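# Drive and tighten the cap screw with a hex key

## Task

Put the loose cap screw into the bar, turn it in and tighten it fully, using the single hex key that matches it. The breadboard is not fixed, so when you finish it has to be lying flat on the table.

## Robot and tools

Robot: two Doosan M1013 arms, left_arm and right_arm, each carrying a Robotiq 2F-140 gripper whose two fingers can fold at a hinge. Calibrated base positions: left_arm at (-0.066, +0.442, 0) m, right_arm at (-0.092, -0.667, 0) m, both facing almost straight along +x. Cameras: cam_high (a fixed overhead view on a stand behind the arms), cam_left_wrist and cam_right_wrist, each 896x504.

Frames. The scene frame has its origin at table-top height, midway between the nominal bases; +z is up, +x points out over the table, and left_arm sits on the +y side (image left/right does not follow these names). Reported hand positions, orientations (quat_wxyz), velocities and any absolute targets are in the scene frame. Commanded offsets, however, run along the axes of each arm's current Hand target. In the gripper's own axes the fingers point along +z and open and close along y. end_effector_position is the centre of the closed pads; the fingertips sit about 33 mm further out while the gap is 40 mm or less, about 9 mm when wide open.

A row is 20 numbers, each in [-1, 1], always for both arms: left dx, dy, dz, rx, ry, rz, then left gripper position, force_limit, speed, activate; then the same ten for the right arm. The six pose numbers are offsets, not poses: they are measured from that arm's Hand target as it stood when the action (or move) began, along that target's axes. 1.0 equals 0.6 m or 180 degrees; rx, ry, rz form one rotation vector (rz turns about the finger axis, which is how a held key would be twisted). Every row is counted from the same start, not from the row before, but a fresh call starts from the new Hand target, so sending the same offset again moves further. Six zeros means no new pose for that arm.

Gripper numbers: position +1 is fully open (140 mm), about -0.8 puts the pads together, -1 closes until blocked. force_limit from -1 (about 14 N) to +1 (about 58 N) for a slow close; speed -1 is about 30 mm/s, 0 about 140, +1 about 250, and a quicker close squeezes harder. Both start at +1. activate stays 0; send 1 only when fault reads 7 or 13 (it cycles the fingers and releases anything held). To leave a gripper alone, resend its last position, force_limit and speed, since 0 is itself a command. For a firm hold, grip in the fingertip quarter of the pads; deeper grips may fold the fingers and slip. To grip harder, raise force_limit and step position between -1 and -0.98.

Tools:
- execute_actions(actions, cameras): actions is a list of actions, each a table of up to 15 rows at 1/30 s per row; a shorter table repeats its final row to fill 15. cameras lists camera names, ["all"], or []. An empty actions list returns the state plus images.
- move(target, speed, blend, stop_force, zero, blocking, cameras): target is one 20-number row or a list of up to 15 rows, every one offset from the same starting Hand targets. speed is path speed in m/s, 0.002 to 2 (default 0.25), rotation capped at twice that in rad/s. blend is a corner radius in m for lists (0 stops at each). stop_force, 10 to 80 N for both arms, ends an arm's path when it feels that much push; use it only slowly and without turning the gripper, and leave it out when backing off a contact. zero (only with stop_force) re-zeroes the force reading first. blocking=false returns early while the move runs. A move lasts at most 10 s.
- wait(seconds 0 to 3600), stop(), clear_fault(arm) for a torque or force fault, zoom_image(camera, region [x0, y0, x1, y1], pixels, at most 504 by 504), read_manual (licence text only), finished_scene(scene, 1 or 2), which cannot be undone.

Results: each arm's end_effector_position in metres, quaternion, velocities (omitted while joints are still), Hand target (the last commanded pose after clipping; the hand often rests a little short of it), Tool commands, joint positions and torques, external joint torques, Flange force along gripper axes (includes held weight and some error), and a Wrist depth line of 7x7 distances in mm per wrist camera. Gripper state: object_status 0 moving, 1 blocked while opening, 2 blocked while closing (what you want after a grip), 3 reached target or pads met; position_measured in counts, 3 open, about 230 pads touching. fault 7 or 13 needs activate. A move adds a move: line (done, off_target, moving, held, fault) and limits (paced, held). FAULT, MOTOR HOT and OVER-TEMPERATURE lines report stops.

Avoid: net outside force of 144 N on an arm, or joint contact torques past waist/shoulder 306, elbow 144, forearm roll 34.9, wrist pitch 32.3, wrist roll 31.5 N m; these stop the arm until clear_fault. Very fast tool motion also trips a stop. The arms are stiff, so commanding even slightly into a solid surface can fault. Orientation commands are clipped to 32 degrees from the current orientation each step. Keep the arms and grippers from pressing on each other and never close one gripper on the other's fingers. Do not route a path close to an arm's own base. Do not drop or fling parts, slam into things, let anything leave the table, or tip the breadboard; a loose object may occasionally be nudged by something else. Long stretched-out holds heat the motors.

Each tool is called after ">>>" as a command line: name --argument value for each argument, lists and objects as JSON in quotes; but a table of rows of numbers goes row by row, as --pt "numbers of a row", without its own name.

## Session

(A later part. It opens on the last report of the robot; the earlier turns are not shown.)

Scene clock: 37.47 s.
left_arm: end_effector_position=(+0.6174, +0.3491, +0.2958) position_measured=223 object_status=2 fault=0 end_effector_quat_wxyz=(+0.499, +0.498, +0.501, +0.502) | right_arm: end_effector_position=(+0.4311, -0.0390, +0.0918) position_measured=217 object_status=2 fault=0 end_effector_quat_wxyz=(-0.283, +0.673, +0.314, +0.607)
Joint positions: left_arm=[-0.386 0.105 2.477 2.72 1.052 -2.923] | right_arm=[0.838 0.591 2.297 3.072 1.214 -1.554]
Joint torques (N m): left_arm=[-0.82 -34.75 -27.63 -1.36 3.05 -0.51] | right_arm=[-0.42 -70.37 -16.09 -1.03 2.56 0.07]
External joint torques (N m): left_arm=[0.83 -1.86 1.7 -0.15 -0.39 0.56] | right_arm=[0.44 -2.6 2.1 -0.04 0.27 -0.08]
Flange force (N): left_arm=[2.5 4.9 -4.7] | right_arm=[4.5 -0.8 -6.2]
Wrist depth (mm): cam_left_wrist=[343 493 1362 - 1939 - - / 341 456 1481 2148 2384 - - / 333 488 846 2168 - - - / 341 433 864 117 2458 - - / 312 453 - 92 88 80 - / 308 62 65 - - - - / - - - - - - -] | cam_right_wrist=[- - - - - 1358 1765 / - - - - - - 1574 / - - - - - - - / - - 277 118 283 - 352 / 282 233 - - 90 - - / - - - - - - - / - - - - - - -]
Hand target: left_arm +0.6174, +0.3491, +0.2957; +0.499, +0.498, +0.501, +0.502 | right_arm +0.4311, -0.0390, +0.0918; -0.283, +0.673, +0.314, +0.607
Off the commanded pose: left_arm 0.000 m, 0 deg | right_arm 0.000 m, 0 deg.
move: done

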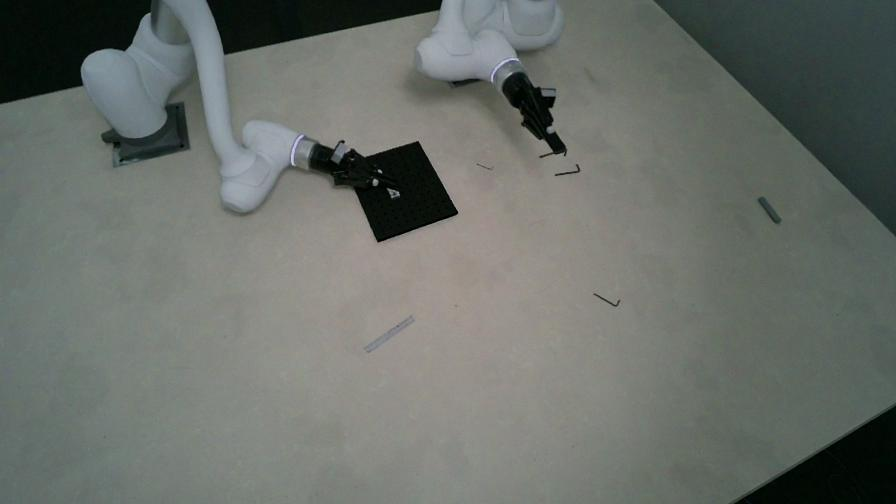

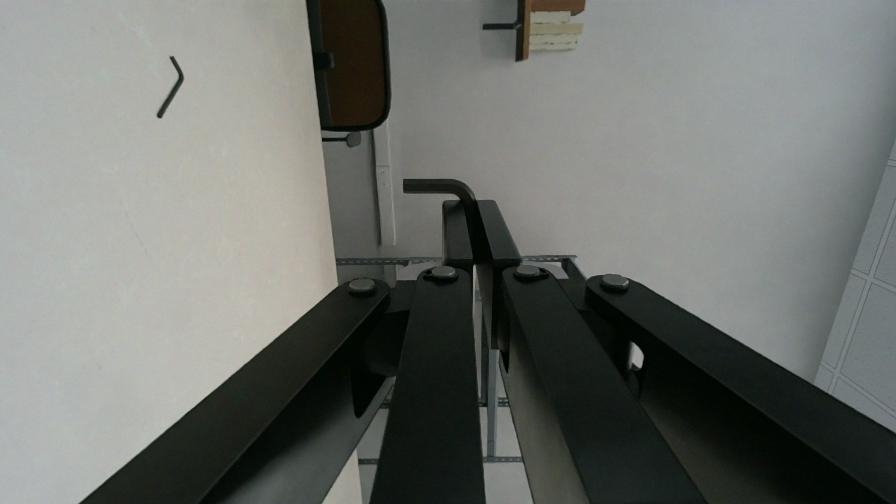

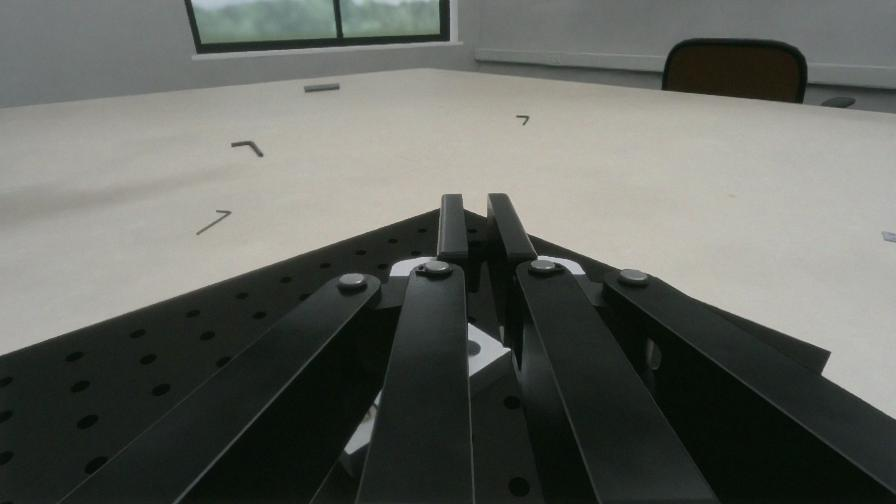

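>>> zoom_image --camera "cam_right_wrist" --region '[430, 180, 550, 420]'

>>> zoom_image --camera "cam_high" --region '[340, 130, 460, 250]'

Scaled by 2.100 from the camera's image (finer frame: 1280x720).

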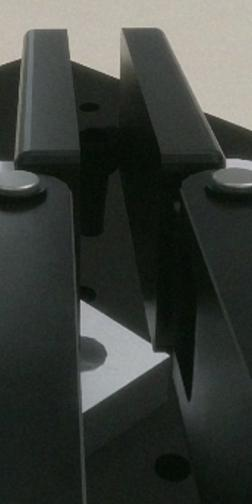

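Scaled by 4.200 from the camera's image (finer frame: 1280x720).

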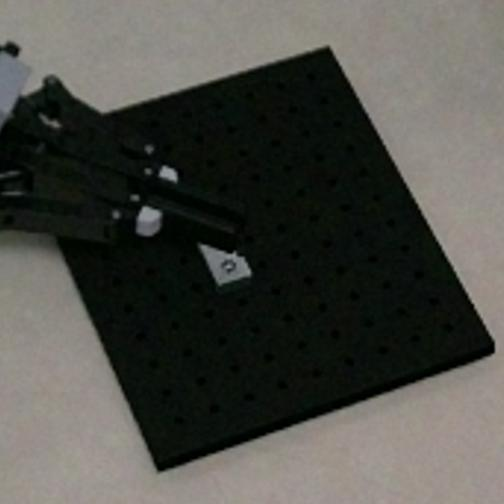

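>>> move --target '[0,0,0,0,0,0,-1,-0.3,-0.7,0,-0.0268,0,-0.0156,0,0,0,-1,-0.5,-0.8,0]' --speed 0.08 --cameras '["cam_right_wrist"]'

>>> zoom_image --camera "cam_right_wrist" --region '[440, 190, 520, 350]'

Scene clock: 39.47 s.
left_arm: end_effector_position=(+0.6174, +0.3491, +0.2957) position_measured=223 object_status=2 fault=0 end_effector_quat_wxyz=(+0.499, +0.498, +0.501, +0.502) | right_arm: end_effector_position=(+0.4241, -0.0474, +0.0768) position_measured=217 object_status=2 fault=0 end_effector_quat_wxyz=(-0.283, +0.673, +0.314, +0.607)
Joint positions: left_arm=[-0.386 0.105 2.477 2.72 1.052 -2.922] | right_arm=[0.837 0.617 2.315 3.071 1.259 -1.557]
Joint torques (N m): left_arm=[-0.47 -35.01 -27.66 -1.42 3.12 -0.54] | right_arm=[-1.47 -70.93 -14.25 -0.85 2.53 0.06]
External joint torques (N m): left_arm=[0.5 -1.68 1.71 -0.1 -0.45 0.58] | right_arm=[1.34 -2.28 2.13 -0.02 0.3 -0.06]
Flange force (N): left_arm=[1.8 4.6 -4.7] | right_arm=[4.1 -2.8 -5.7]
Wrist depth (mm): cam_left_wrist=[340 491 1355 2055 1923 - - / 341 484 1394 - 2092 - 1848 / 326 486 969 2129 - 2361 - / 339 481 752 118 2315 - - / 324 447 - 92 88 80 - / 322 62 65 - - - - / - - - - - - -] | cam_right_wrist=[- - - - - 1740 - / - - - - 770 - - / - 431 - 445 - - 406 / - 235 257 118 251 300 301 / 197 206 - - 89 - - / 165 - - - - - - / - - - - - - -]
Hand target: left_arm +0.6174, +0.3491, +0.2957; +0.499, +0.498, +0.501, +0.502 | right_arm +0.4241, -0.0474, +0.0767; -0.283, +0.673, +0.314, +0.607
Off the commanded pose: left_arm 0.000 m, 0 deg | right_arm 0.000 m, 0 deg.
move: done

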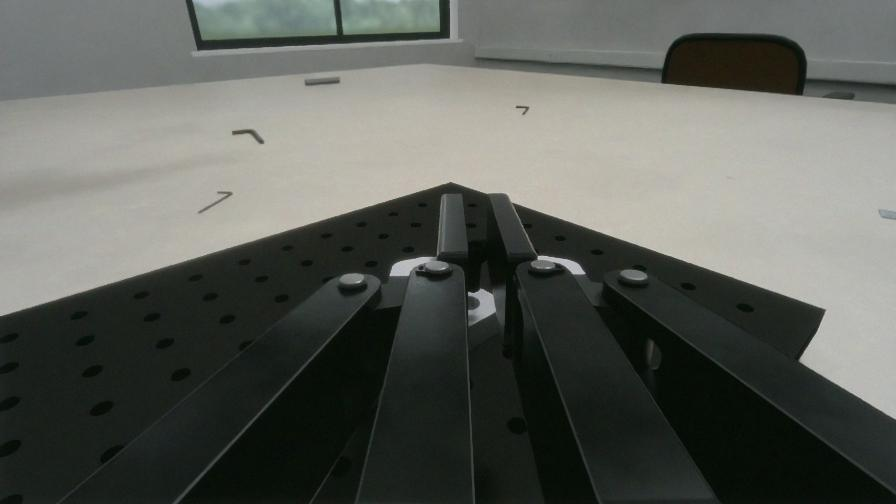

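Scaled by 3.150 from the camera's image (finer frame: 1280x720).

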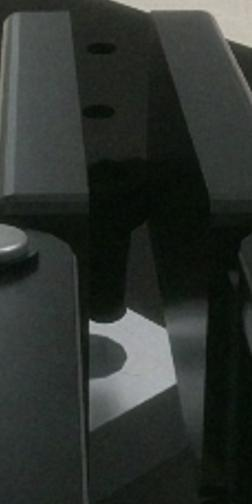

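>>> move --target '[0,0,0,0,0,0,-1,-0.3,-0.7,0,-0.0066,-0.0043,0.0007,0,0,0,-1,-0.5,-0.8,0]' --speed 0.04 --cameras '["cam_right_wrist"]'

>>> zoom_image --camera "cam_right_wrist" --region '[440, 240, 520, 340]'

Scene clock: 40.93 s.
left_arm: end_effector_position=(+0.6174, +0.3491, +0.2957) position_measured=223 object_status=2 fault=0 end_effector_quat_wxyz=(+0.499, +0.498, +0.501, +0.502) | right_arm: end_effector_position=(+0.4221, -0.0457, +0.0728) position_measured=217 object_status=2 fault=0 end_effector_quat_wxyz=(-0.283, +0.673, +0.314, +0.607)
Joint positions: left_arm=[-0.386 0.105 2.477 2.72 1.052 -2.922] | right_arm=[0.842 0.626 2.315 3.077 1.266 -1.559]
Joint torques (N m): left_arm=[-0.8 -35.01 -27.63 -1.45 3.15 -0.51] | right_arm=[-1.33 -70.7 -13.97 -0.81 2.53 0.04]
External joint torques (N m): left_arm=[0.8 -1.69 1.63 -0.07 -0.48 0.55] | right_arm=[1.36 -3.11 2.5 -0.02 0.3 -0.05]
Flange force (N): left_arm=[2.6 4.7 -4.2] | right_arm=[5.9 -2.7 -6.9]
Wrist depth (mm): cam_left_wrist=[344 492 1355 - 1939 2384 - / 342 489 1428 - - - - / 326 486 729 166 - - - / 338 485 837 118 2361 - - / 323 447 - 92 88 91 - / 322 62 65 - - - - / - - - - - - -] | cam_right_wrist=[- - - - 2060 1454 1791 / 729 721 1094 1005 777 - 736 / - 554 403 - 479 - 415 / 292 237 248 119 241 - 290 / 190 207 - - 90 - - / - - - - - - - / - - - - - - -]
Hand target: left_arm +0.6174, +0.3491, +0.2957; +0.499, +0.498, +0.501, +0.502 | right_arm +0.4221, -0.0457, +0.0728; -0.283, +0.673, +0.314, +0.607
Off the commanded pose: left_arm 0.000 m, 0 deg | right_arm 0.000 m, 0 deg.
move: done

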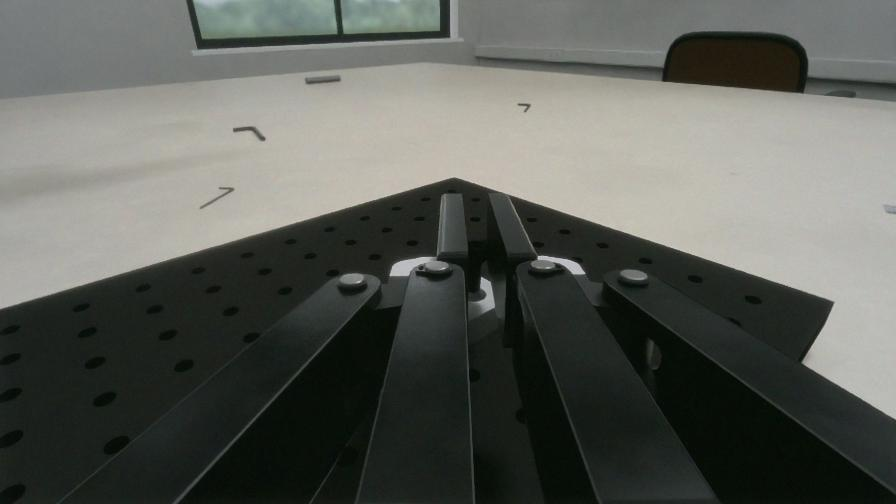

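Scaled by 5.040 from the camera's image (finer frame: 1280x720).

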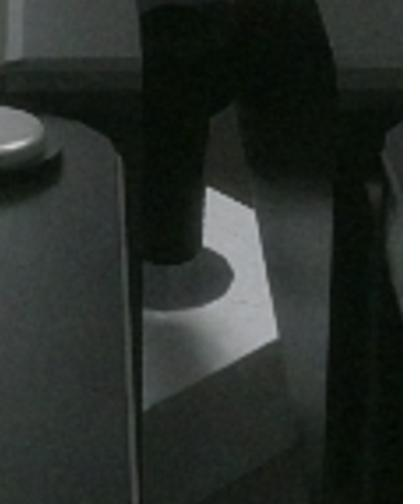

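>>> move --target '[0,0,0,0,0,0,-1,-0.3,-0.7,0,-0.0265,0,0.0028,0,0,0,-1,-0.5,-0.8,0]' --speed 0.01 --stop_force 10 --cameras '["cam_right_wrist"]'

>>> zoom_image --camera "cam_right_wrist" --region '[440, 220, 520, 320]'

Scene clock: 44.03 s.
left_arm: end_effector_position=(+0.6174, +0.3491, +0.2957) position_measured=223 object_status=2 fault=0 end_effector_quat_wxyz=(+0.499, +0.498, +0.501, +0.502) | right_arm: end_effector_position=(+0.4221, -0.0457, +0.0569) position_measured=217 object_status=2 fault=0 end_effector_quat_wxyz=(-0.283, +0.673, +0.314, +0.607)
Joint positions: left_arm=[-0.386 0.105 2.477 2.72 1.052 -2.922] | right_arm=[0.842 0.66 2.311 3.078 1.297 -1.561]
Joint torques (N m): left_arm=[-0.28 -35.02 -27.68 -1.48 3.05 -0.5] | right_arm=[-1.92 -65.99 -9.63 -0.54 -0.53 0.01]
External joint torques (N m): left_arm=[0.31 -1.74 1.68 -0.04 -0.37 0.55] | right_arm=[2.01 -9.73 -0.65 -0.17 3.37 -0.01]
Flange force (N): left_arm=[1.4 4.5 -4.9] | right_arm=[13.5 -3.7 -8.6]
Wrist depth (mm): cam_left_wrist=[342 491 1317 - 2092 - - / 341 489 1436 - - - - / 326 484 858 2338 - - - / 323 573 - 118 2073 3097 - / 310 418 - 92 88 80 - / 306 62 65 - - - - / - - - - - - -] | cam_right_wrist=[- 2149 - 2310 - 2187 1564 / - - 670 880 725 - 690 / - - 432 309 285 363 - / 205 205 215 119 210 206 255 / 173 180 - - 89 - 158 / - - - - - - - / - - - - - - -]
Hand target: left_arm +0.6174, +0.3491, +0.2957; +0.499, +0.498, +0.501, +0.502 | right_arm +0.4221, -0.0457, +0.0569; -0.283, +0.673, +0.314, +0.607
Off the commanded pose: left_arm 0.000 m, 0 deg | right_arm 0.000 m, 0 deg.
move: contact (right_arm)

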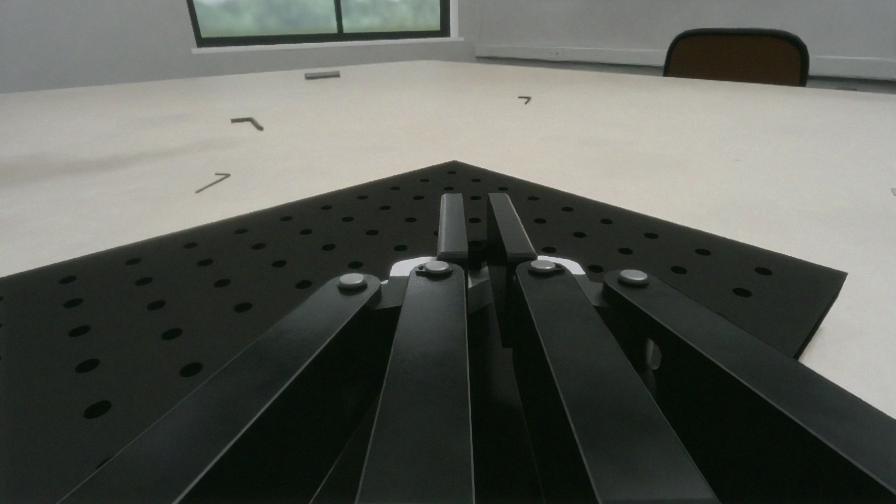

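Scaled by 5.040 from the camera's image (finer frame: 1280x720).

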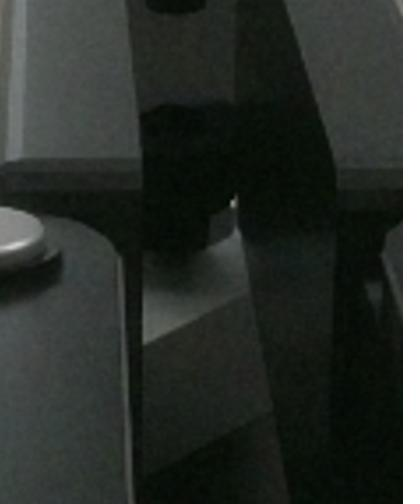

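>>> execute_actions --actions '[[[0,0,0,0,0,0,-1,-0.3,-0.7,0,0.0008,0,0,0,0,0,-0.8,0,-1,0]],[[0,0,0,0,0,0,-1,-0.3,-0.7,0,0,0,0,0,0,0,-0.45,0,-0.9,0]],[[0,0,0,0,0,0,-1,-0.3,-0.7,0,0,0,0,0,0,0,-0.45,0,-0.9,0]]]' --cameras '["cam_right_wrist"]'

>>> zoom_image --camera "cam_right_wrist" --region '[410, 180, 530, 330]'

Scene clock: 47.13 s.
left_arm: end_effector_position=(+0.6174, +0.3491, +0.2957) position_measured=223 object_status=2 fault=0 end_effector_quat_wxyz=(+0.499, +0.498, +0.501, +0.502) | right_arm: end_effector_position=(+0.4222, -0.0457, +0.0574) position_measured=186 object_status=3 fault=0 end_effector_quat_wxyz=(-0.283, +0.673, +0.314, +0.607)
Joint positions: left_arm=[-0.386 0.105 2.477 2.72 1.052 -2.922] | right_arm=[0.842 0.659 2.311 3.078 1.296 -1.561]
Joint torques (N m): left_arm=[-0.66 -35.53 -27.75 -1.5 3.09 -0.5] | right_arm=[-1.24 -72.79 -12.4 -0.66 2.48 0.12]
External joint torques (N m): left_arm=[0.67 -1.14 1.72 -0.03 -0.41 0.55] | right_arm=[1.47 -2.53 2.07 -0.07 0.34 -0.12]
External joint torques at the end of the 1st action: left_arm=[0.34 -1.83 1.68 -0.09 -0.37 0.55] | right_arm=[1.73 -8.64 -0.31 -0.26 2.87 -0.09]
External joint torques at the end of the 2nd action: left_arm=[0.43 -1.66 1.68 -0.05 -0.38 0.61] | right_arm=[0.89 -2.18 1.9 -0.01 0.3 -0.1]
Flange force (N): left_arm=[2.2 3.2 -3.8] | right_arm=[4.7 -2.9 -5.7]
Flange force at the end of the 1st action (N): left_arm=[1.4 4.7 -5.0] | right_arm=[12.3 -2.9 -8.0]
Flange force at the end of the 2nd action (N): left_arm=[1.6 4.4 -4.7] | right_arm=[4.1 -1.8 -5.1]
Wrist depth (mm): cam_left_wrist=[342 490 1386 - 1939 - - / 341 488 1411 2620 - - 1877 / 324 486 958 166 2168 - - / 340 481 755 118 117 - - / 321 478 - 92 88 80 - / 321 62 65 - - - - / - - - - - - -] | cam_right_wrist=[- - 2077 - 2522 1489 1281 / 670 721 - 698 - 677 677 / 410 401 284 306 261 381 374 / 204 215 229 123 152 238 - / 172 172 - 146 - 94 207 / - - - 135 - - - / - - - 112 - - -]
Hand target: left_arm +0.6174, +0.3491, +0.2957; +0.499, +0.498, +0.501, +0.502 | right_arm +0.4221, -0.0457, +0.0573; -0.283, +0.673, +0.314, +0.607
Off the commanded pose: left_arm 0.000 m, 0 deg | right_arm 0.000 m, 0 deg.

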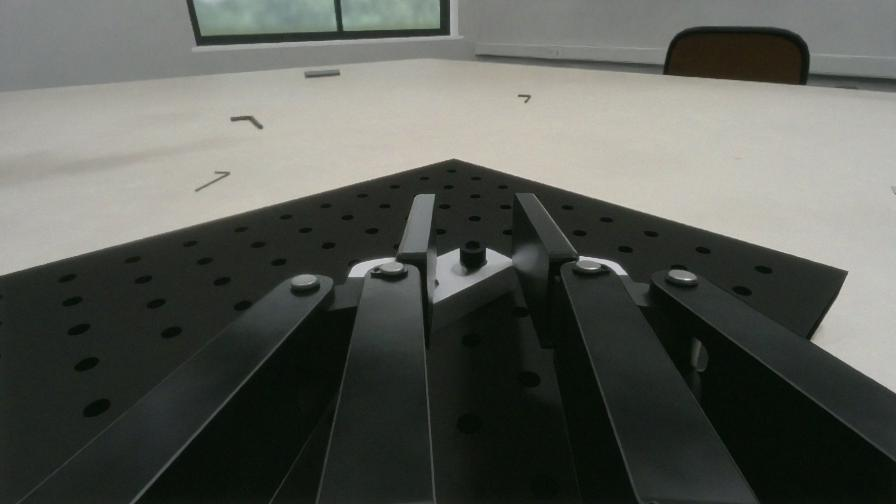

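Scaled by 3.360 from the camera's image (finer frame: 1280x720).

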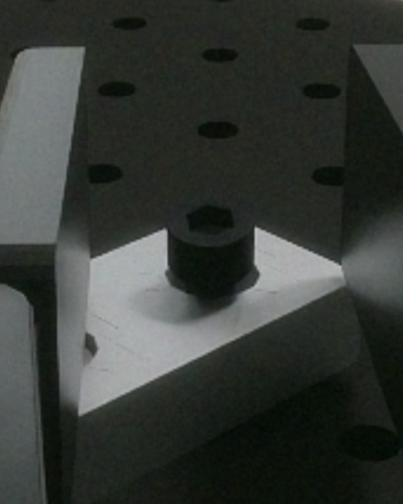

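>>> move --pt "0 0 0 0 0 0 -1 -0.3 -0.7 0 -0.0157 0 -0.1492 0 0 0 -0.45 0 -0.9 0" --pt "0 0 0 0 0 0 -1 -0.3 -0.7 0 0.233 0 -0.1753 0 0 0 -0.45 0 -0.9 0" --pt "0 0 0 0 0 0 -1 -0.3 -0.7 0 0.1188 0.0043 -0.0287 0 -0.4667 0 -0.45 0 -0.9 0" --speed '[0.08,0.25,0.25]' --blend '[0.01,0.03,0]' --cameras '["cam_right_wrist","cam_high"]'

Scene clock: 53.83 s.
left_arm: end_effector_position=(+0.6174, +0.3491, +0.2957) position_measured=223 object_status=2 fault=0 end_effector_quat_wxyz=(+0.499, +0.498, +0.501, +0.502) | right_arm: end_effector_position=(+0.4178, -0.0547, +0.1301) position_measured=186 object_status=3 fault=0 end_effector_quat_wxyz=(+0.000, +0.906, +0.423, +0.001)
Joint positions: left_arm=[-0.386 0.105 2.477 2.72 1.052 -2.922] | right_arm=[0.865 0.487 1.523 3.141 -1.13 -1.61]
Joint torques (N m): left_arm=[-1.08 -34.91 -27.64 -1.48 3.1 -0.49] | right_arm=[-1.21 -85.56 -41.2 -3.97 -0.3 0.09]
External joint torques (N m): left_arm=[1.11 -1.86 1.67 -0.04 -0.43 0.54] | right_arm=[1.07 -2.92 2.28 -0.03 0.35 -0.09]
Flange force (N): left_arm=[3.6 4.9 -4.2] | right_arm=[-9.8 -1.2 0.6]
Wrist depth (mm): cam_left_wrist=[342 490 1340 - 1806 - - / 340 491 1445 2187 - 2055 - / 339 479 828 166 2741 2004 1892 / 338 483 837 118 99 - 2649 / 323 418 - 92 88 79 2187 / 323 62 65 - - - - / - - - - - - -] | cam_right_wrist=[- 214 214 213 213 212 - / 227 226 225 220 227 - 251 / 237 238 232 235 234 - 258 / - - - 246 151 - 271 / - - - - - - - / - - - - - - - / - - - - - - -]
Hand target: left_arm +0.6174, +0.3491, +0.2957; +0.499, +0.498, +0.501, +0.502 | right_arm +0.4178, -0.0547, +0.1300; +0.000, +0.906, +0.423, +0.001
Off the commanded pose: left_arm 0.000 m, 0 deg | right_arm 0.000 m, 0 deg.
move: done
Images, in order (width x height): cam_high 896x504, cam_right_wrist 896x504.

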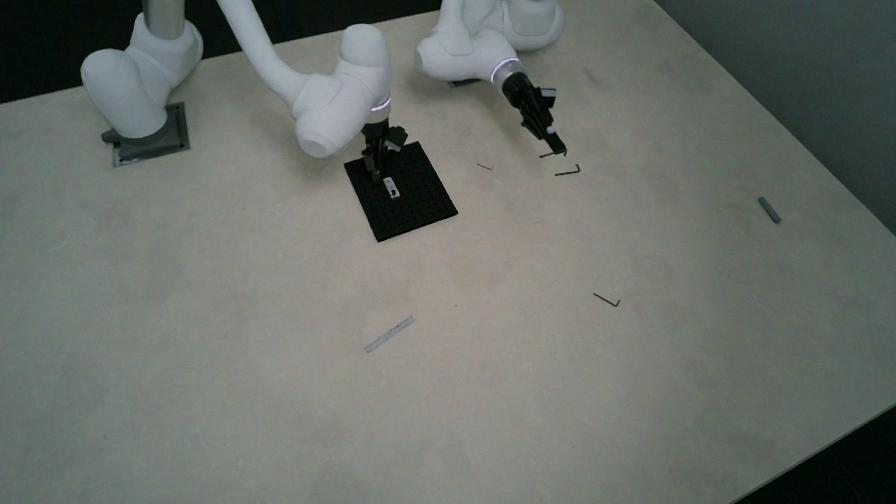

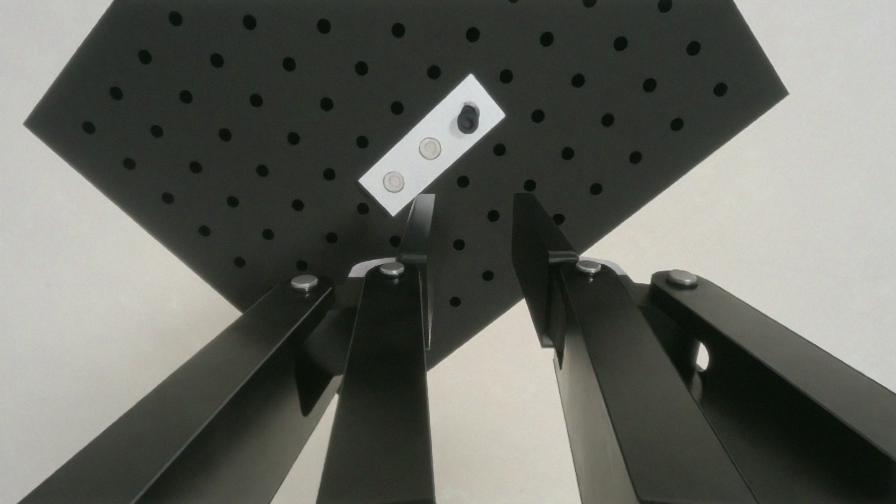

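>>> zoom_image --camera "cam_right_wrist" --region '[420, 70, 520, 170]'

Scaled by 5.040 from the camera's image (finer frame: 1280x720).

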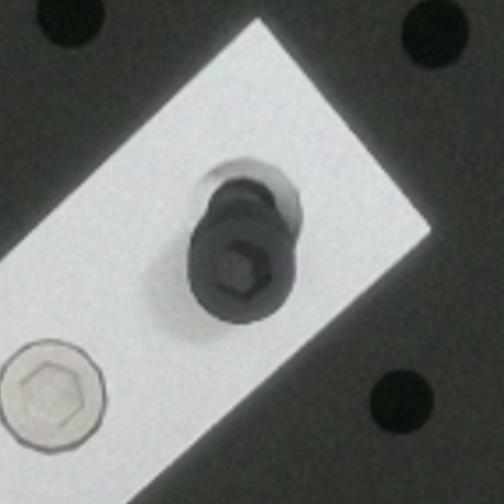

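>>> move --pt "0 0 0 0 0 0 -1 -0.3 -0.7 0 0.068 -0.0022 0 0 0 -0.7 -0.45 0 -0.9 0" --pt "0 0 0 0 0 0 -1 -0.3 -0.7 0 0.068 -0.0022 0 0 0 0.572 -0.45 0 -0.9 0" --pt "0 0 0 0 0 0 -1 -0.3 -0.7 0 0.068 -0.0022 0.067 0 0 0.572 -0.45 0 -0.9 0" --speed '[1.0,1.0,0.1]' --blend '[0.01,0.005,0]' --cameras '["cam_right_wrist"]'

>>> zoom_image --camera "cam_right_wrist" --region '[410, 160, 530, 280]'

Scene clock: 59.03 s.
left_arm: end_effector_position=(+0.6174, +0.3491, +0.2957) position_measured=223 object_status=2 fault=0 end_effector_quat_wxyz=(+0.499, +0.498, +0.501, +0.502) | right_arm: end_effector_position=(+0.4430, -0.0226, +0.0899) position_measured=186 object_status=3 fault=0 end_effector_quat_wxyz=(+0.000, +0.895, -0.446, +0.001)
Joint positions: left_arm=[-0.386 0.105 2.477 2.72 1.052 -2.922] | right_arm=[0.868 0.575 1.46 3.141 -1.105 -6.093]
Joint torques (N m): left_arm=[-0.87 -35.18 -27.46 -1.39 3.12 -0.5] | right_arm=[-1.45 -92.86 -40.7 -3.88 -0.41 0.12]
External joint torques (N m): left_arm=[0.86 -1.48 1.48 -0.12 -0.45 0.54] | right_arm=[1.76 -2.78 2.51 -0.08 0.39 -0.12]
Flange force (N): left_arm=[2.5 4.3 -3.7] | right_arm=[0.5 10.6 0.5]
Wrist depth (mm): cam_left_wrist=[342 486 1370 - 1806 2129 1877 / 343 447 1419 2293 1923 - 2129 / 324 484 - 161 - - 1971 / 339 484 837 118 - - 2129 / 324 448 - 92 88 80 - / 324 62 65 - - - - / - - - - - - -] | cam_right_wrist=[203 182 - 177 179 - - / 210 188 189 186 - - - / - 197 196 195 196 - 218 / - 217 206 194 119 - - / 252 220 - 222 - 94 - / - - - 238 - - - / - - - 255 - - -]
Hand target: left_arm +0.6174, +0.3491, +0.2957; +0.499, +0.498, +0.501, +0.502 | right_arm +0.4431, -0.0226, +0.0899; +0.000, +0.895, -0.446, +0.001
Off the commanded pose: left_arm 0.000 m, 0 deg | right_arm 0.000 m, 0 deg.
move: done

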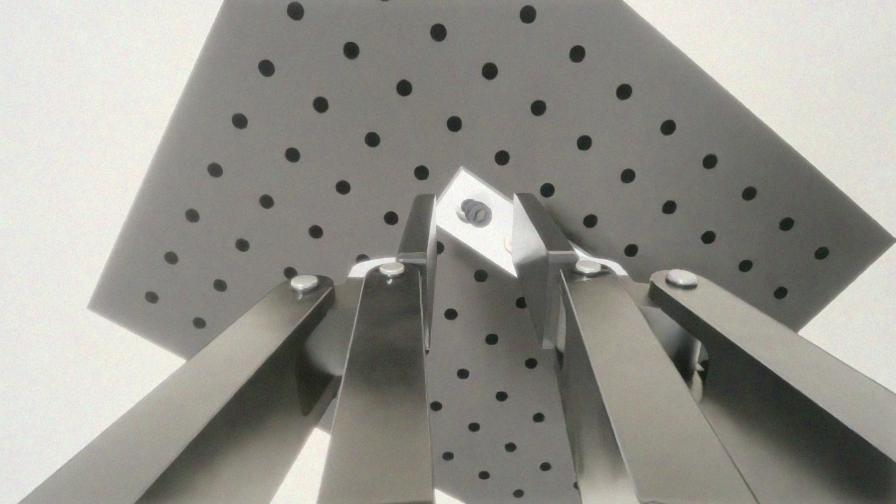

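Scaled by 4.200 from the camera's image (finer frame: 1280x720).

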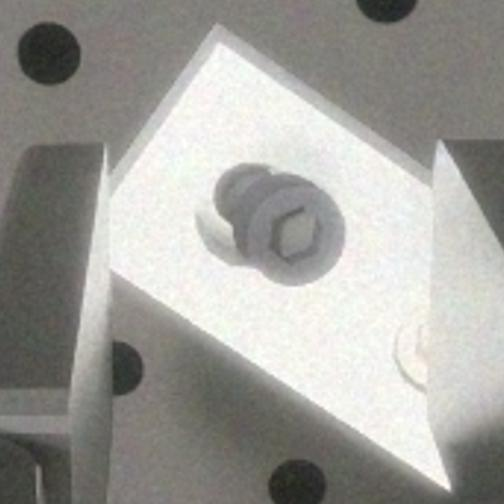

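>>> move --target '[0,0,0,0,0,0,-1,-0.3,-0.7,0,0,-0.0038,0.0257,0,0,0,-0.45,0,-0.9,0]' --speed 0.05

>>> execute_actions --actions '[[[0,0,0,0,0,0,-1,-0.3,-0.7,0,0,0,0,0,0,0,-1,-0.8,-1,0]],[[0,0,0,0,0,0,-1,-0.3,-0.7,0,0,0,0,0,0,0,-1,-0.8,-1,0]],[[0,0,0,0,0,0,-1,-0.3,-0.7,0,0,0,0,0,0,0,-1,-0.8,-1,0]]]' --cameras '["cam_right_wrist"]'

>>> zoom_image --camera "cam_right_wrist" --region '[410, 160, 530, 280]'

Scene clock: 60.37 s.
left_arm: end_effector_position=(+0.6174, +0.3491, +0.2957) position_measured=223 object_status=2 fault=0 end_effector_quat_wxyz=(+0.499, +0.498, +0.501, +0.502) | right_arm: end_effector_position=(+0.4449, -0.0212, +0.0745) position_measured=186 object_status=3 fault=0 end_effector_quat_wxyz=(+0.000, +0.895, -0.446, +0.001)
Joint positions: left_arm=[-0.386 0.105 2.477 2.72 1.052 -2.922] | right_arm=[0.868 0.59 1.467 3.141 -1.084 -6.093]
Joint torques (N m): left_arm=[-0.87 -34.81 -27.49 -1.47 3.07 -0.58] | right_arm=[-1.29 -94.36 -40.5 -3.89 -0.35 0.1]
External joint torques (N m): left_arm=[0.93 -1.9 1.49 -0.05 -0.4 0.62] | right_arm=[1.32 -3.23 2.21 -0.08 0.34 -0.1]
Flange force (N): left_arm=[2.9 5.1 -4.2] | right_arm=[0.9 10.4 -0.3]
Wrist depth (mm): cam_left_wrist=[366 491 1347 - 2249 - - / 339 487 993 - - - - / 325 488 834 2249 - - - / 340 452 750 117 - - - / 325 446 - 92 88 80 3018 / 307 62 65 - - - - / - - - - - - -] | cam_right_wrist=[188 164 - 165 163 - 183 / - 172 173 171 171 171 - / - 181 181 171 - 182 183 / 192 193 190 176 120 194 192 / 208 202 - 204 - - - / - - - 219 - - - / - - - 233 - - -]
Hand target: left_arm +0.6174, +0.3491, +0.2957; +0.499, +0.498, +0.501, +0.502 | right_arm +0.4449, -0.0212, +0.0744; +0.000, +0.895, -0.446, +0.001
Off the commanded pose: left_arm 0.000 m, 0 deg | right_arm 0.000 m, 0 deg.
move: done

Scene clock: 62.07 s.
left_arm: end_effector_position=(+0.6174, +0.3491, +0.2957) position_measured=223 object_status=2 fault=0 end_effector_quat_wxyz=(+0.499, +0.498, +0.501, +0.502) | right_arm: end_effector_position=(+0.4449, -0.0212, +0.0744) position_measured=216 object_status=2 fault=0 end_effector_quat_wxyz=(+0.000, +0.895, -0.446, +0.001)
Joint positions: left_arm=[-0.386 0.105 2.477 2.72 1.052 -2.922] | right_arm=[0.868 0.59 1.467 3.141 -1.084 -6.093]
Joint torques (N m): left_arm=[-0.65 -35.05 -27.67 -1.47 3.06 -0.5] | right_arm=[-1.35 -92.61 -39.93 -3.98 -0.01 0.07]
External joint torques (N m): left_arm=[0.66 -1.61 1.69 -0.05 -0.39 0.55] | right_arm=[1.55 -4.14 2.03 0.05 -0.01 -0.07]
External joint torques at the end of the 1st action: left_arm=[1.01 -1.76 1.76 -0.07 -0.38 0.5] | right_arm=[1.26 -2.8 2.46 -0.08 0.31 -0.1]
External joint torques at the end of the 2nd action: left_arm=[0.47 -1.93 1.67 -0.07 -0.41 0.58] | right_arm=[1.7 -4.35 2.04 -0.05 -0.01 -0.08]
Flange force (N): left_arm=[2.3 4.2 -4.4] | right_arm=[0.8 10.9 -1.7]
Flange force at the end of the 1st action (N): left_arm=[3.3 4.4 -4.3] | right_arm=[1.0 10.3 0.1]
Flange force at the end of the 2nd action (N): left_arm=[1.8 5.1 -5.0] | right_arm=[0.7 11.3 -1.8]
Wrist depth (mm): cam_left_wrist=[341 488 1386 2004 1820 - - / 326 487 1378 - - 2384 - / 310 420 752 - 2187 2908 - / 340 481 1006 118 - - 2249 / 322 450 - 92 88 79 2408 / 323 62 65 - - - - / - - - - - - -] | cam_right_wrist=[185 163 164 162 - 184 182 / 191 172 171 - 173 171 - / - 181 181 181 179 176 - / 195 194 193 119 114 - - / 206 202 - - 90 - - / - - - - - - - / - - - - - - -]
Hand target: left_arm +0.6174, +0.3491, +0.2957; +0.499, +0.498, +0.501, +0.502 | right_arm +0.4449, -0.0212, +0.0744; +0.000, +0.895, -0.446, +0.001
Off the commanded pose: left_arm 0.000 m, 0 deg | right_arm 0.000 m, 0 deg.

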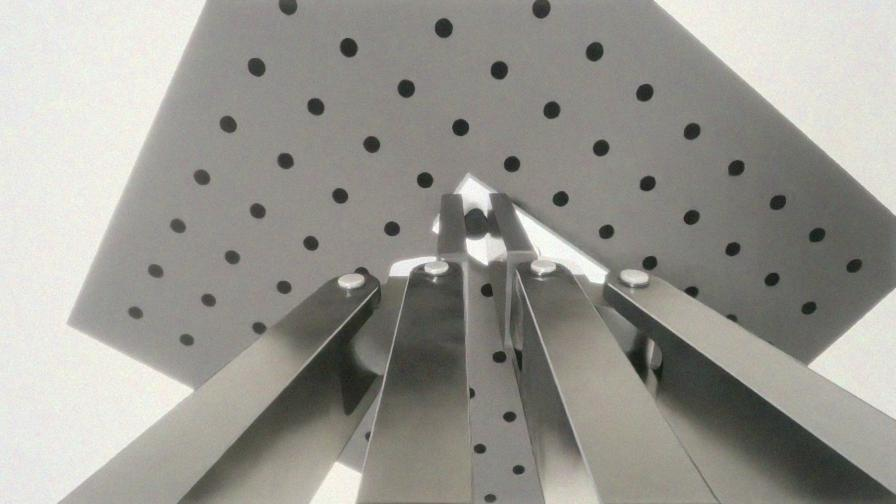

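Scaled by 4.200 from the camera's image (finer frame: 1280x720).

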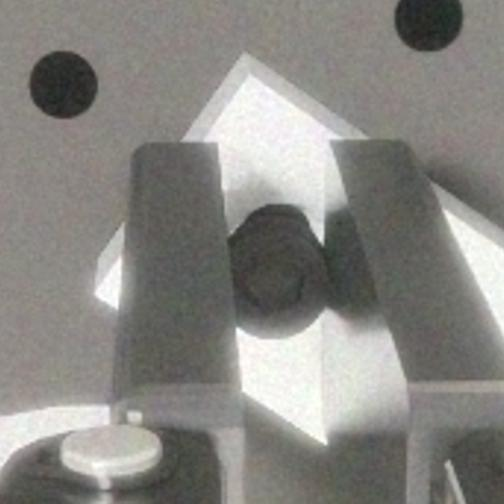

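>>> move --pt "0 0 0 0 0 0 -1 -0.3 -0.7 0 0 0 0.0012 0 0 0.7567 -1 -0.8 -1 0" --pt "0 0 0 0 0 0 -1 -0.3 -0.7 0 0 0 0.0018 0 0 -0.4867 -1 -0.8 -1 0" --pt "0 0 0 0 0 0 -1 -0.3 -0.7 0 0 0 0.0025 0 0 0.27 -1 -0.8 -1 0" --pt "0 0 0 0 0 0 -1 -0.3 -0.7 0 0 0 0.0031 0 0 -0.9733 -1 -0.8 -1 0" --pt "0 0 0 0 0 0 -1 -0.3 -0.7 0 0 0 0.0038 0 0 -0.2167 -1 -0.8 -1 0" --speed 1.2 --blend '[0.05,0.05,0.05,0.05,0]' --cameras '["cam_right_wrist"]'

>>> zoom_image --camera "cam_right_wrist" --region '[410, 160, 530, 280]'

Scene clock: 68.77 s.
left_arm: end_effector_position=(+0.6174, +0.3491, +0.2957) position_measured=223 object_status=2 fault=0 end_effector_quat_wxyz=(+0.499, +0.498, +0.501, +0.502) | right_arm: end_effector_position=(+0.4449, -0.0213, +0.0721) position_measured=216 object_status=2 fault=0 end_effector_quat_wxyz=(+0.000, +0.993, -0.121, +0.001)
Joint positions: left_arm=[-0.386 0.105 2.477 2.72 1.052 -2.922] | right_arm=[0.868 0.591 1.468 3.141 -1.081 5.792]
Joint torques (N m): left_arm=[-0.61 -34.76 -27.8 -1.44 3.12 -0.45] | right_arm=[-1.76 -92.21 -39.49 -3.93 0.02 0.02]
External joint torques (N m): left_arm=[0.59 -1.73 1.85 -0.07 -0.46 0.5] | right_arm=[2.16 -4.53 1.75 0.03 -0.01 -0.02]
Flange force (N): left_arm=[2.3 4.5 -4.8] | right_arm=[-6.9 8.4 -2.2]
Wrist depth (mm): cam_left_wrist=[344 583 1340 - 1793 - - / 342 487 1436 - 1939 1766 - / 324 486 750 164 - - - / 338 485 961 118 98 3018 - / 323 - - 92 88 79 - / 322 62 65 - - - - / - - - - - - -] | cam_right_wrist=[162 161 161 162 163 - - / 173 170 170 171 172 168 189 / 204 180 182 176 - 180 203 / 216 191 189 131 103 192 215 / - 203 - - 89 198 231 / - - - - - - - / - - - - - - -]
Hand target: left_arm +0.6174, +0.3491, +0.2957; +0.499, +0.498, +0.501, +0.502 | right_arm +0.4449, -0.0212, +0.0722; +0.000, +0.993, -0.121, +0.001
Off the commanded pose: left_arm 0.000 m, 0 deg | right_arm 0.000 m, 0 deg.
move: done

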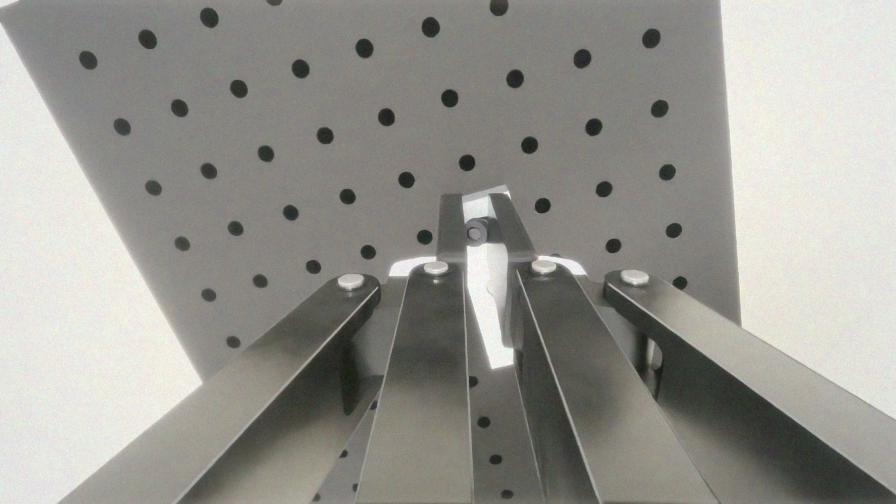

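Scaled by 4.200 from the camera's image (finer frame: 1280x720).

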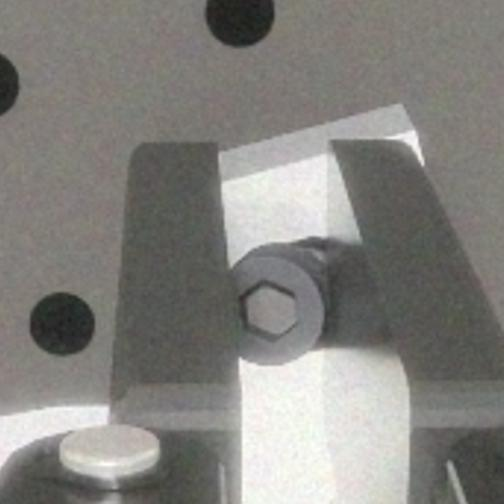

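>>> execute_actions --actions '[[[0,0,0,0,0,0,-1,-0.3,-0.7,0,0,0,0,0,0,0,-0.45,0,-0.9,0]],[[0,0,0,0,0,0,-1,-0.3,-0.7,0,0,0,0,0,0,0,-0.45,0,-0.9,0]]]' --cameras '["cam_right_wrist"]'

>>> zoom_image --camera "cam_right_wrist" --region '[410, 160, 530, 280]'

Scene clock: 70.57 s.
left_arm: end_effector_position=(+0.6174, +0.3491, +0.2957) position_measured=223 object_status=2 fault=0 end_effector_quat_wxyz=(+0.499, +0.498, +0.501, +0.502) | right_arm: end_effector_position=(+0.4449, -0.0212, +0.0721) position_measured=186 object_status=3 fault=0 end_effector_quat_wxyz=(+0.000, +0.993, -0.121, +0.001)
Joint positions: left_arm=[-0.386 0.105 2.477 2.72 1.052 -2.922] | right_arm=[0.868 0.591 1.468 3.141 -1.081 5.792]
Joint torques (N m): left_arm=[-0.73 -34.89 -27.87 -1.48 3.11 -0.51] | right_arm=[-1.22 -94.35 -40.51 -3.92 -0.31 0.05]
External joint torques (N m): left_arm=[0.74 -1.85 1.9 -0.03 -0.43 0.56] | right_arm=[1.13 -2.69 2.54 -0.02 0.33 -0.05]
External joint torques at the end of the 1st action: left_arm=[0.78 -1.65 1.6 -0.08 -0.43 0.49] | right_arm=[1.47 -3.33 2.37 -0.1 0.34 -0.09]
Flange force (N): left_arm=[2.7 4.8 -4.9] | right_arm=[-5.6 8.7 0.3]
Flange force at the end of the 1st action (N): left_arm=[2.6 4.4 -4.1] | right_arm=[-6.2 9.0 -0.3]
Wrist depth (mm): cam_left_wrist=[343 492 1340 - 1715 - - / 341 486 1419 - 2249 2168 - / 325 492 843 - - 2092 2679 / 306 516 - 118 2148 - 2129 / 323 448 - 92 88 80 - / 322 62 65 - - - - / - - - - - - -] | cam_right_wrist=[162 161 161 161 - 180 - / 173 171 169 168 169 - 191 / - 180 182 173 - - - / - 191 188 166 119 192 - / - - - 193 - 94 - / - - - 216 - - - / - - - - - - -]
Hand target: left_arm +0.6174, +0.3491, +0.2957; +0.499, +0.498, +0.501, +0.502 | right_arm +0.4449, -0.0212, +0.0722; +0.000, +0.993, -0.121, +0.001
Off the commanded pose: left_arm 0.000 m, 0 deg | right_arm 0.000 m, 0 deg.

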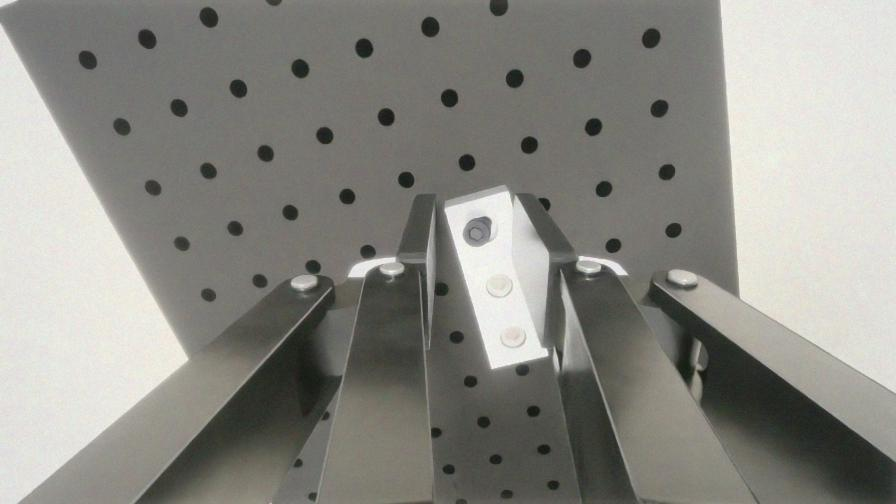

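Scaled by 4.200 from the camera's image (finer frame: 1280x720).

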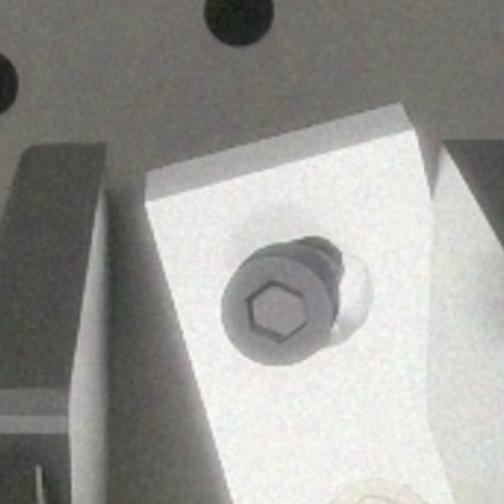

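>>> move --target '[0,0,0,0,0,0,-1,-0.3,-0.7,0,-0.0023,0.0072,-0.067,0,0,0,-0.45,0,-0.9,0]' --speed 0.15 --cameras '["cam_right_wrist"]'

>>> zoom_image --camera "cam_right_wrist" --region '[420, 120, 560, 260]'

>>> move --pt "0 0 0 0 0 0 -1 -0.3 -0.7 0 0 0 0 0 0 -0.5 -0.45 0 -0.9 0" --pt "0 0 0 0 0 0 -1 -0.3 -0.7 0 0 0 0 0 0 1.0 -0.45 0 -0.9 0" --speed 1.0 --blend '[0.05,0]' --cameras '["cam_right_wrist"]'

>>> zoom_image --camera "cam_right_wrist" --region '[420, 120, 560, 260]'

Scene clock: 73.60 s.
left_arm: end_effector_position=(+0.6174, +0.3491, +0.2957) position_measured=223 object_status=2 fault=0 end_effector_quat_wxyz=(+0.499, +0.498, +0.501, +0.502) | right_arm: end_effector_position=(+0.4425, -0.0251, +0.1123) position_measured=186 object_status=3 fault=0 end_effector_quat_wxyz=(+0.000, +0.993, -0.121, +0.001)
Joint positions: left_arm=[-0.386 0.105 2.477 2.72 1.052 -2.922] | right_arm=[0.867 0.556 1.448 3.141 -1.137 5.791]
Joint torques (N m): left_arm=[-0.95 -34.5 -27.69 -1.46 3.13 -0.53] | right_arm=[-1.24 -91.93 -41.5 -4 -0.26 0.05]
External joint torques (N m): left_arm=[1.01 -2.48 1.72 -0.06 -0.45 0.58] | right_arm=[1.16 -3.12 2.26 -0.07 0.29 -0.05]
Flange force (N): left_arm=[3.5 6.4 -5.2] | right_arm=[-5.7 8.7 0.2]
Wrist depth (mm): cam_left_wrist=[341 491 1378 - 1766 - 1971 / 341 488 1472 - - - - / 324 485 - 164 1892 - 2092 / 314 484 755 118 103 2873 2038 / 340 447 - 92 88 85 2148 / 322 62 65 - - - - / - - - - - - -] | cam_right_wrist=[202 197 195 196 - - 220 / - 210 208 - - - 227 / - 223 219 215 - - - / - 260 230 215 119 - - / - - - 245 - - - / - - - - - - - / - - - - - - -]
Hand target: left_arm +0.6174, +0.3491, +0.2957; +0.499, +0.498, +0.501, +0.502 | right_arm +0.4425, -0.0251, +0.1124; +0.000, +0.993, -0.121, +0.001
Off the commanded pose: left_arm 0.000 m, 0 deg | right_arm 0.000 m, 0 deg.
move: done

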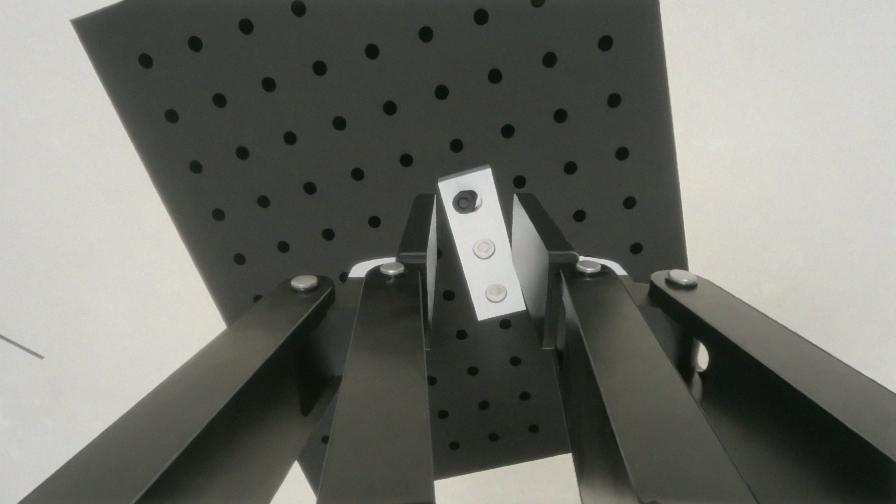

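Scaled by 3.600 from the camera's image (finer frame: 1280x720).

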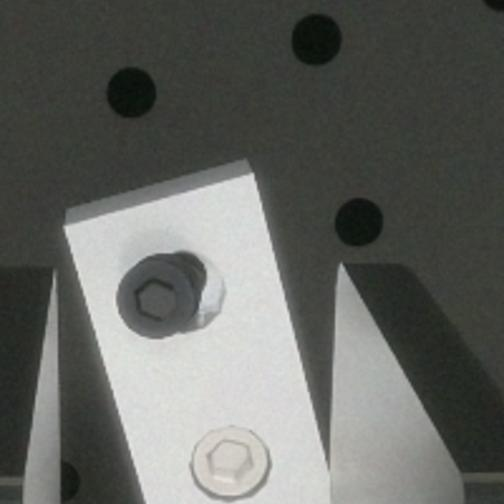

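Scene clock: 75.83 s.
left_arm: end_effector_position=(+0.6174, +0.3491, +0.2957) position_measured=223 object_status=2 fault=0 end_effector_quat_wxyz=(+0.499, +0.498, +0.501, +0.502) | right_arm: end_effector_position=(+0.4424, -0.0251, +0.1124) position_measured=186 object_status=3 fault=0 end_effector_quat_wxyz=(+0.001, +0.121, +0.993, +0.000)
Joint positions: left_arm=[-0.386 0.105 2.477 2.72 1.052 -2.922] | right_arm=[0.867 0.556 1.448 3.141 -1.137 2.65]
Joint torques (N m): left_arm=[-0.25 -34.86 -27.67 -1.42 3.12 -0.5] | right_arm=[-1.17 -92.11 -41.62 -3.95 -0.27 0.09]
External joint torques (N m): left_arm=[0.22 -1.71 1.68 -0.09 -0.45 0.54] | right_arm=[1.11 -2.84 2.68 -0.02 0.24 -0.09]
Flange force (N): left_arm=[1.1 4.6 -4.9] | right_arm=[5.8 -9.3 0.7]
Wrist depth (mm): cam_left_wrist=[342 488 1370 - 1877 2315 - / 343 490 1403 - 2168 - 2038 / 324 487 729 162 1971 - - / 339 482 782 118 118 - - / 323 449 - 92 88 80 2679 / 321 62 65 - - - 2537 / - - - - - - -] | cam_right_wrist=[- - 197 196 197 196 - / - 228 209 202 207 207 - / 245 244 215 217 216 219 244 / 260 - - 231 151 232 260 / 276 - - - - 93 - / - - - - - - - / - - - - - - -]
Hand target: left_arm +0.6174, +0.3491, +0.2957; +0.499, +0.498, +0.501, +0.502 | right_arm +0.4425, -0.0251, +0.1124; +0.001, +0.121, +0.993, +0.000
Off the commanded pose: left_arm 0.000 m, 0 deg | right_arm 0.000 m, 0 deg.
move: done

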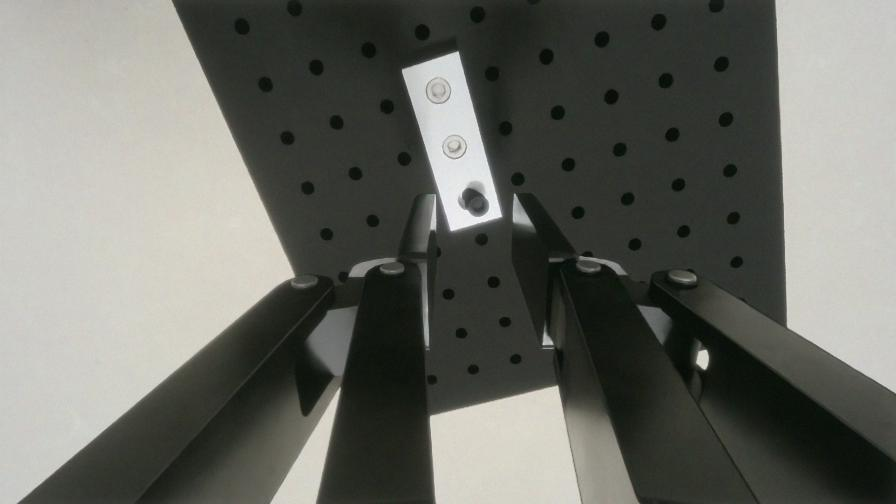

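Scaled by 3.600 from the camera's image (finer frame: 1280x720).

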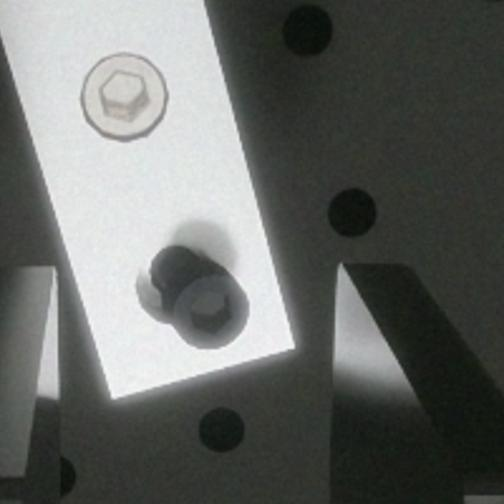

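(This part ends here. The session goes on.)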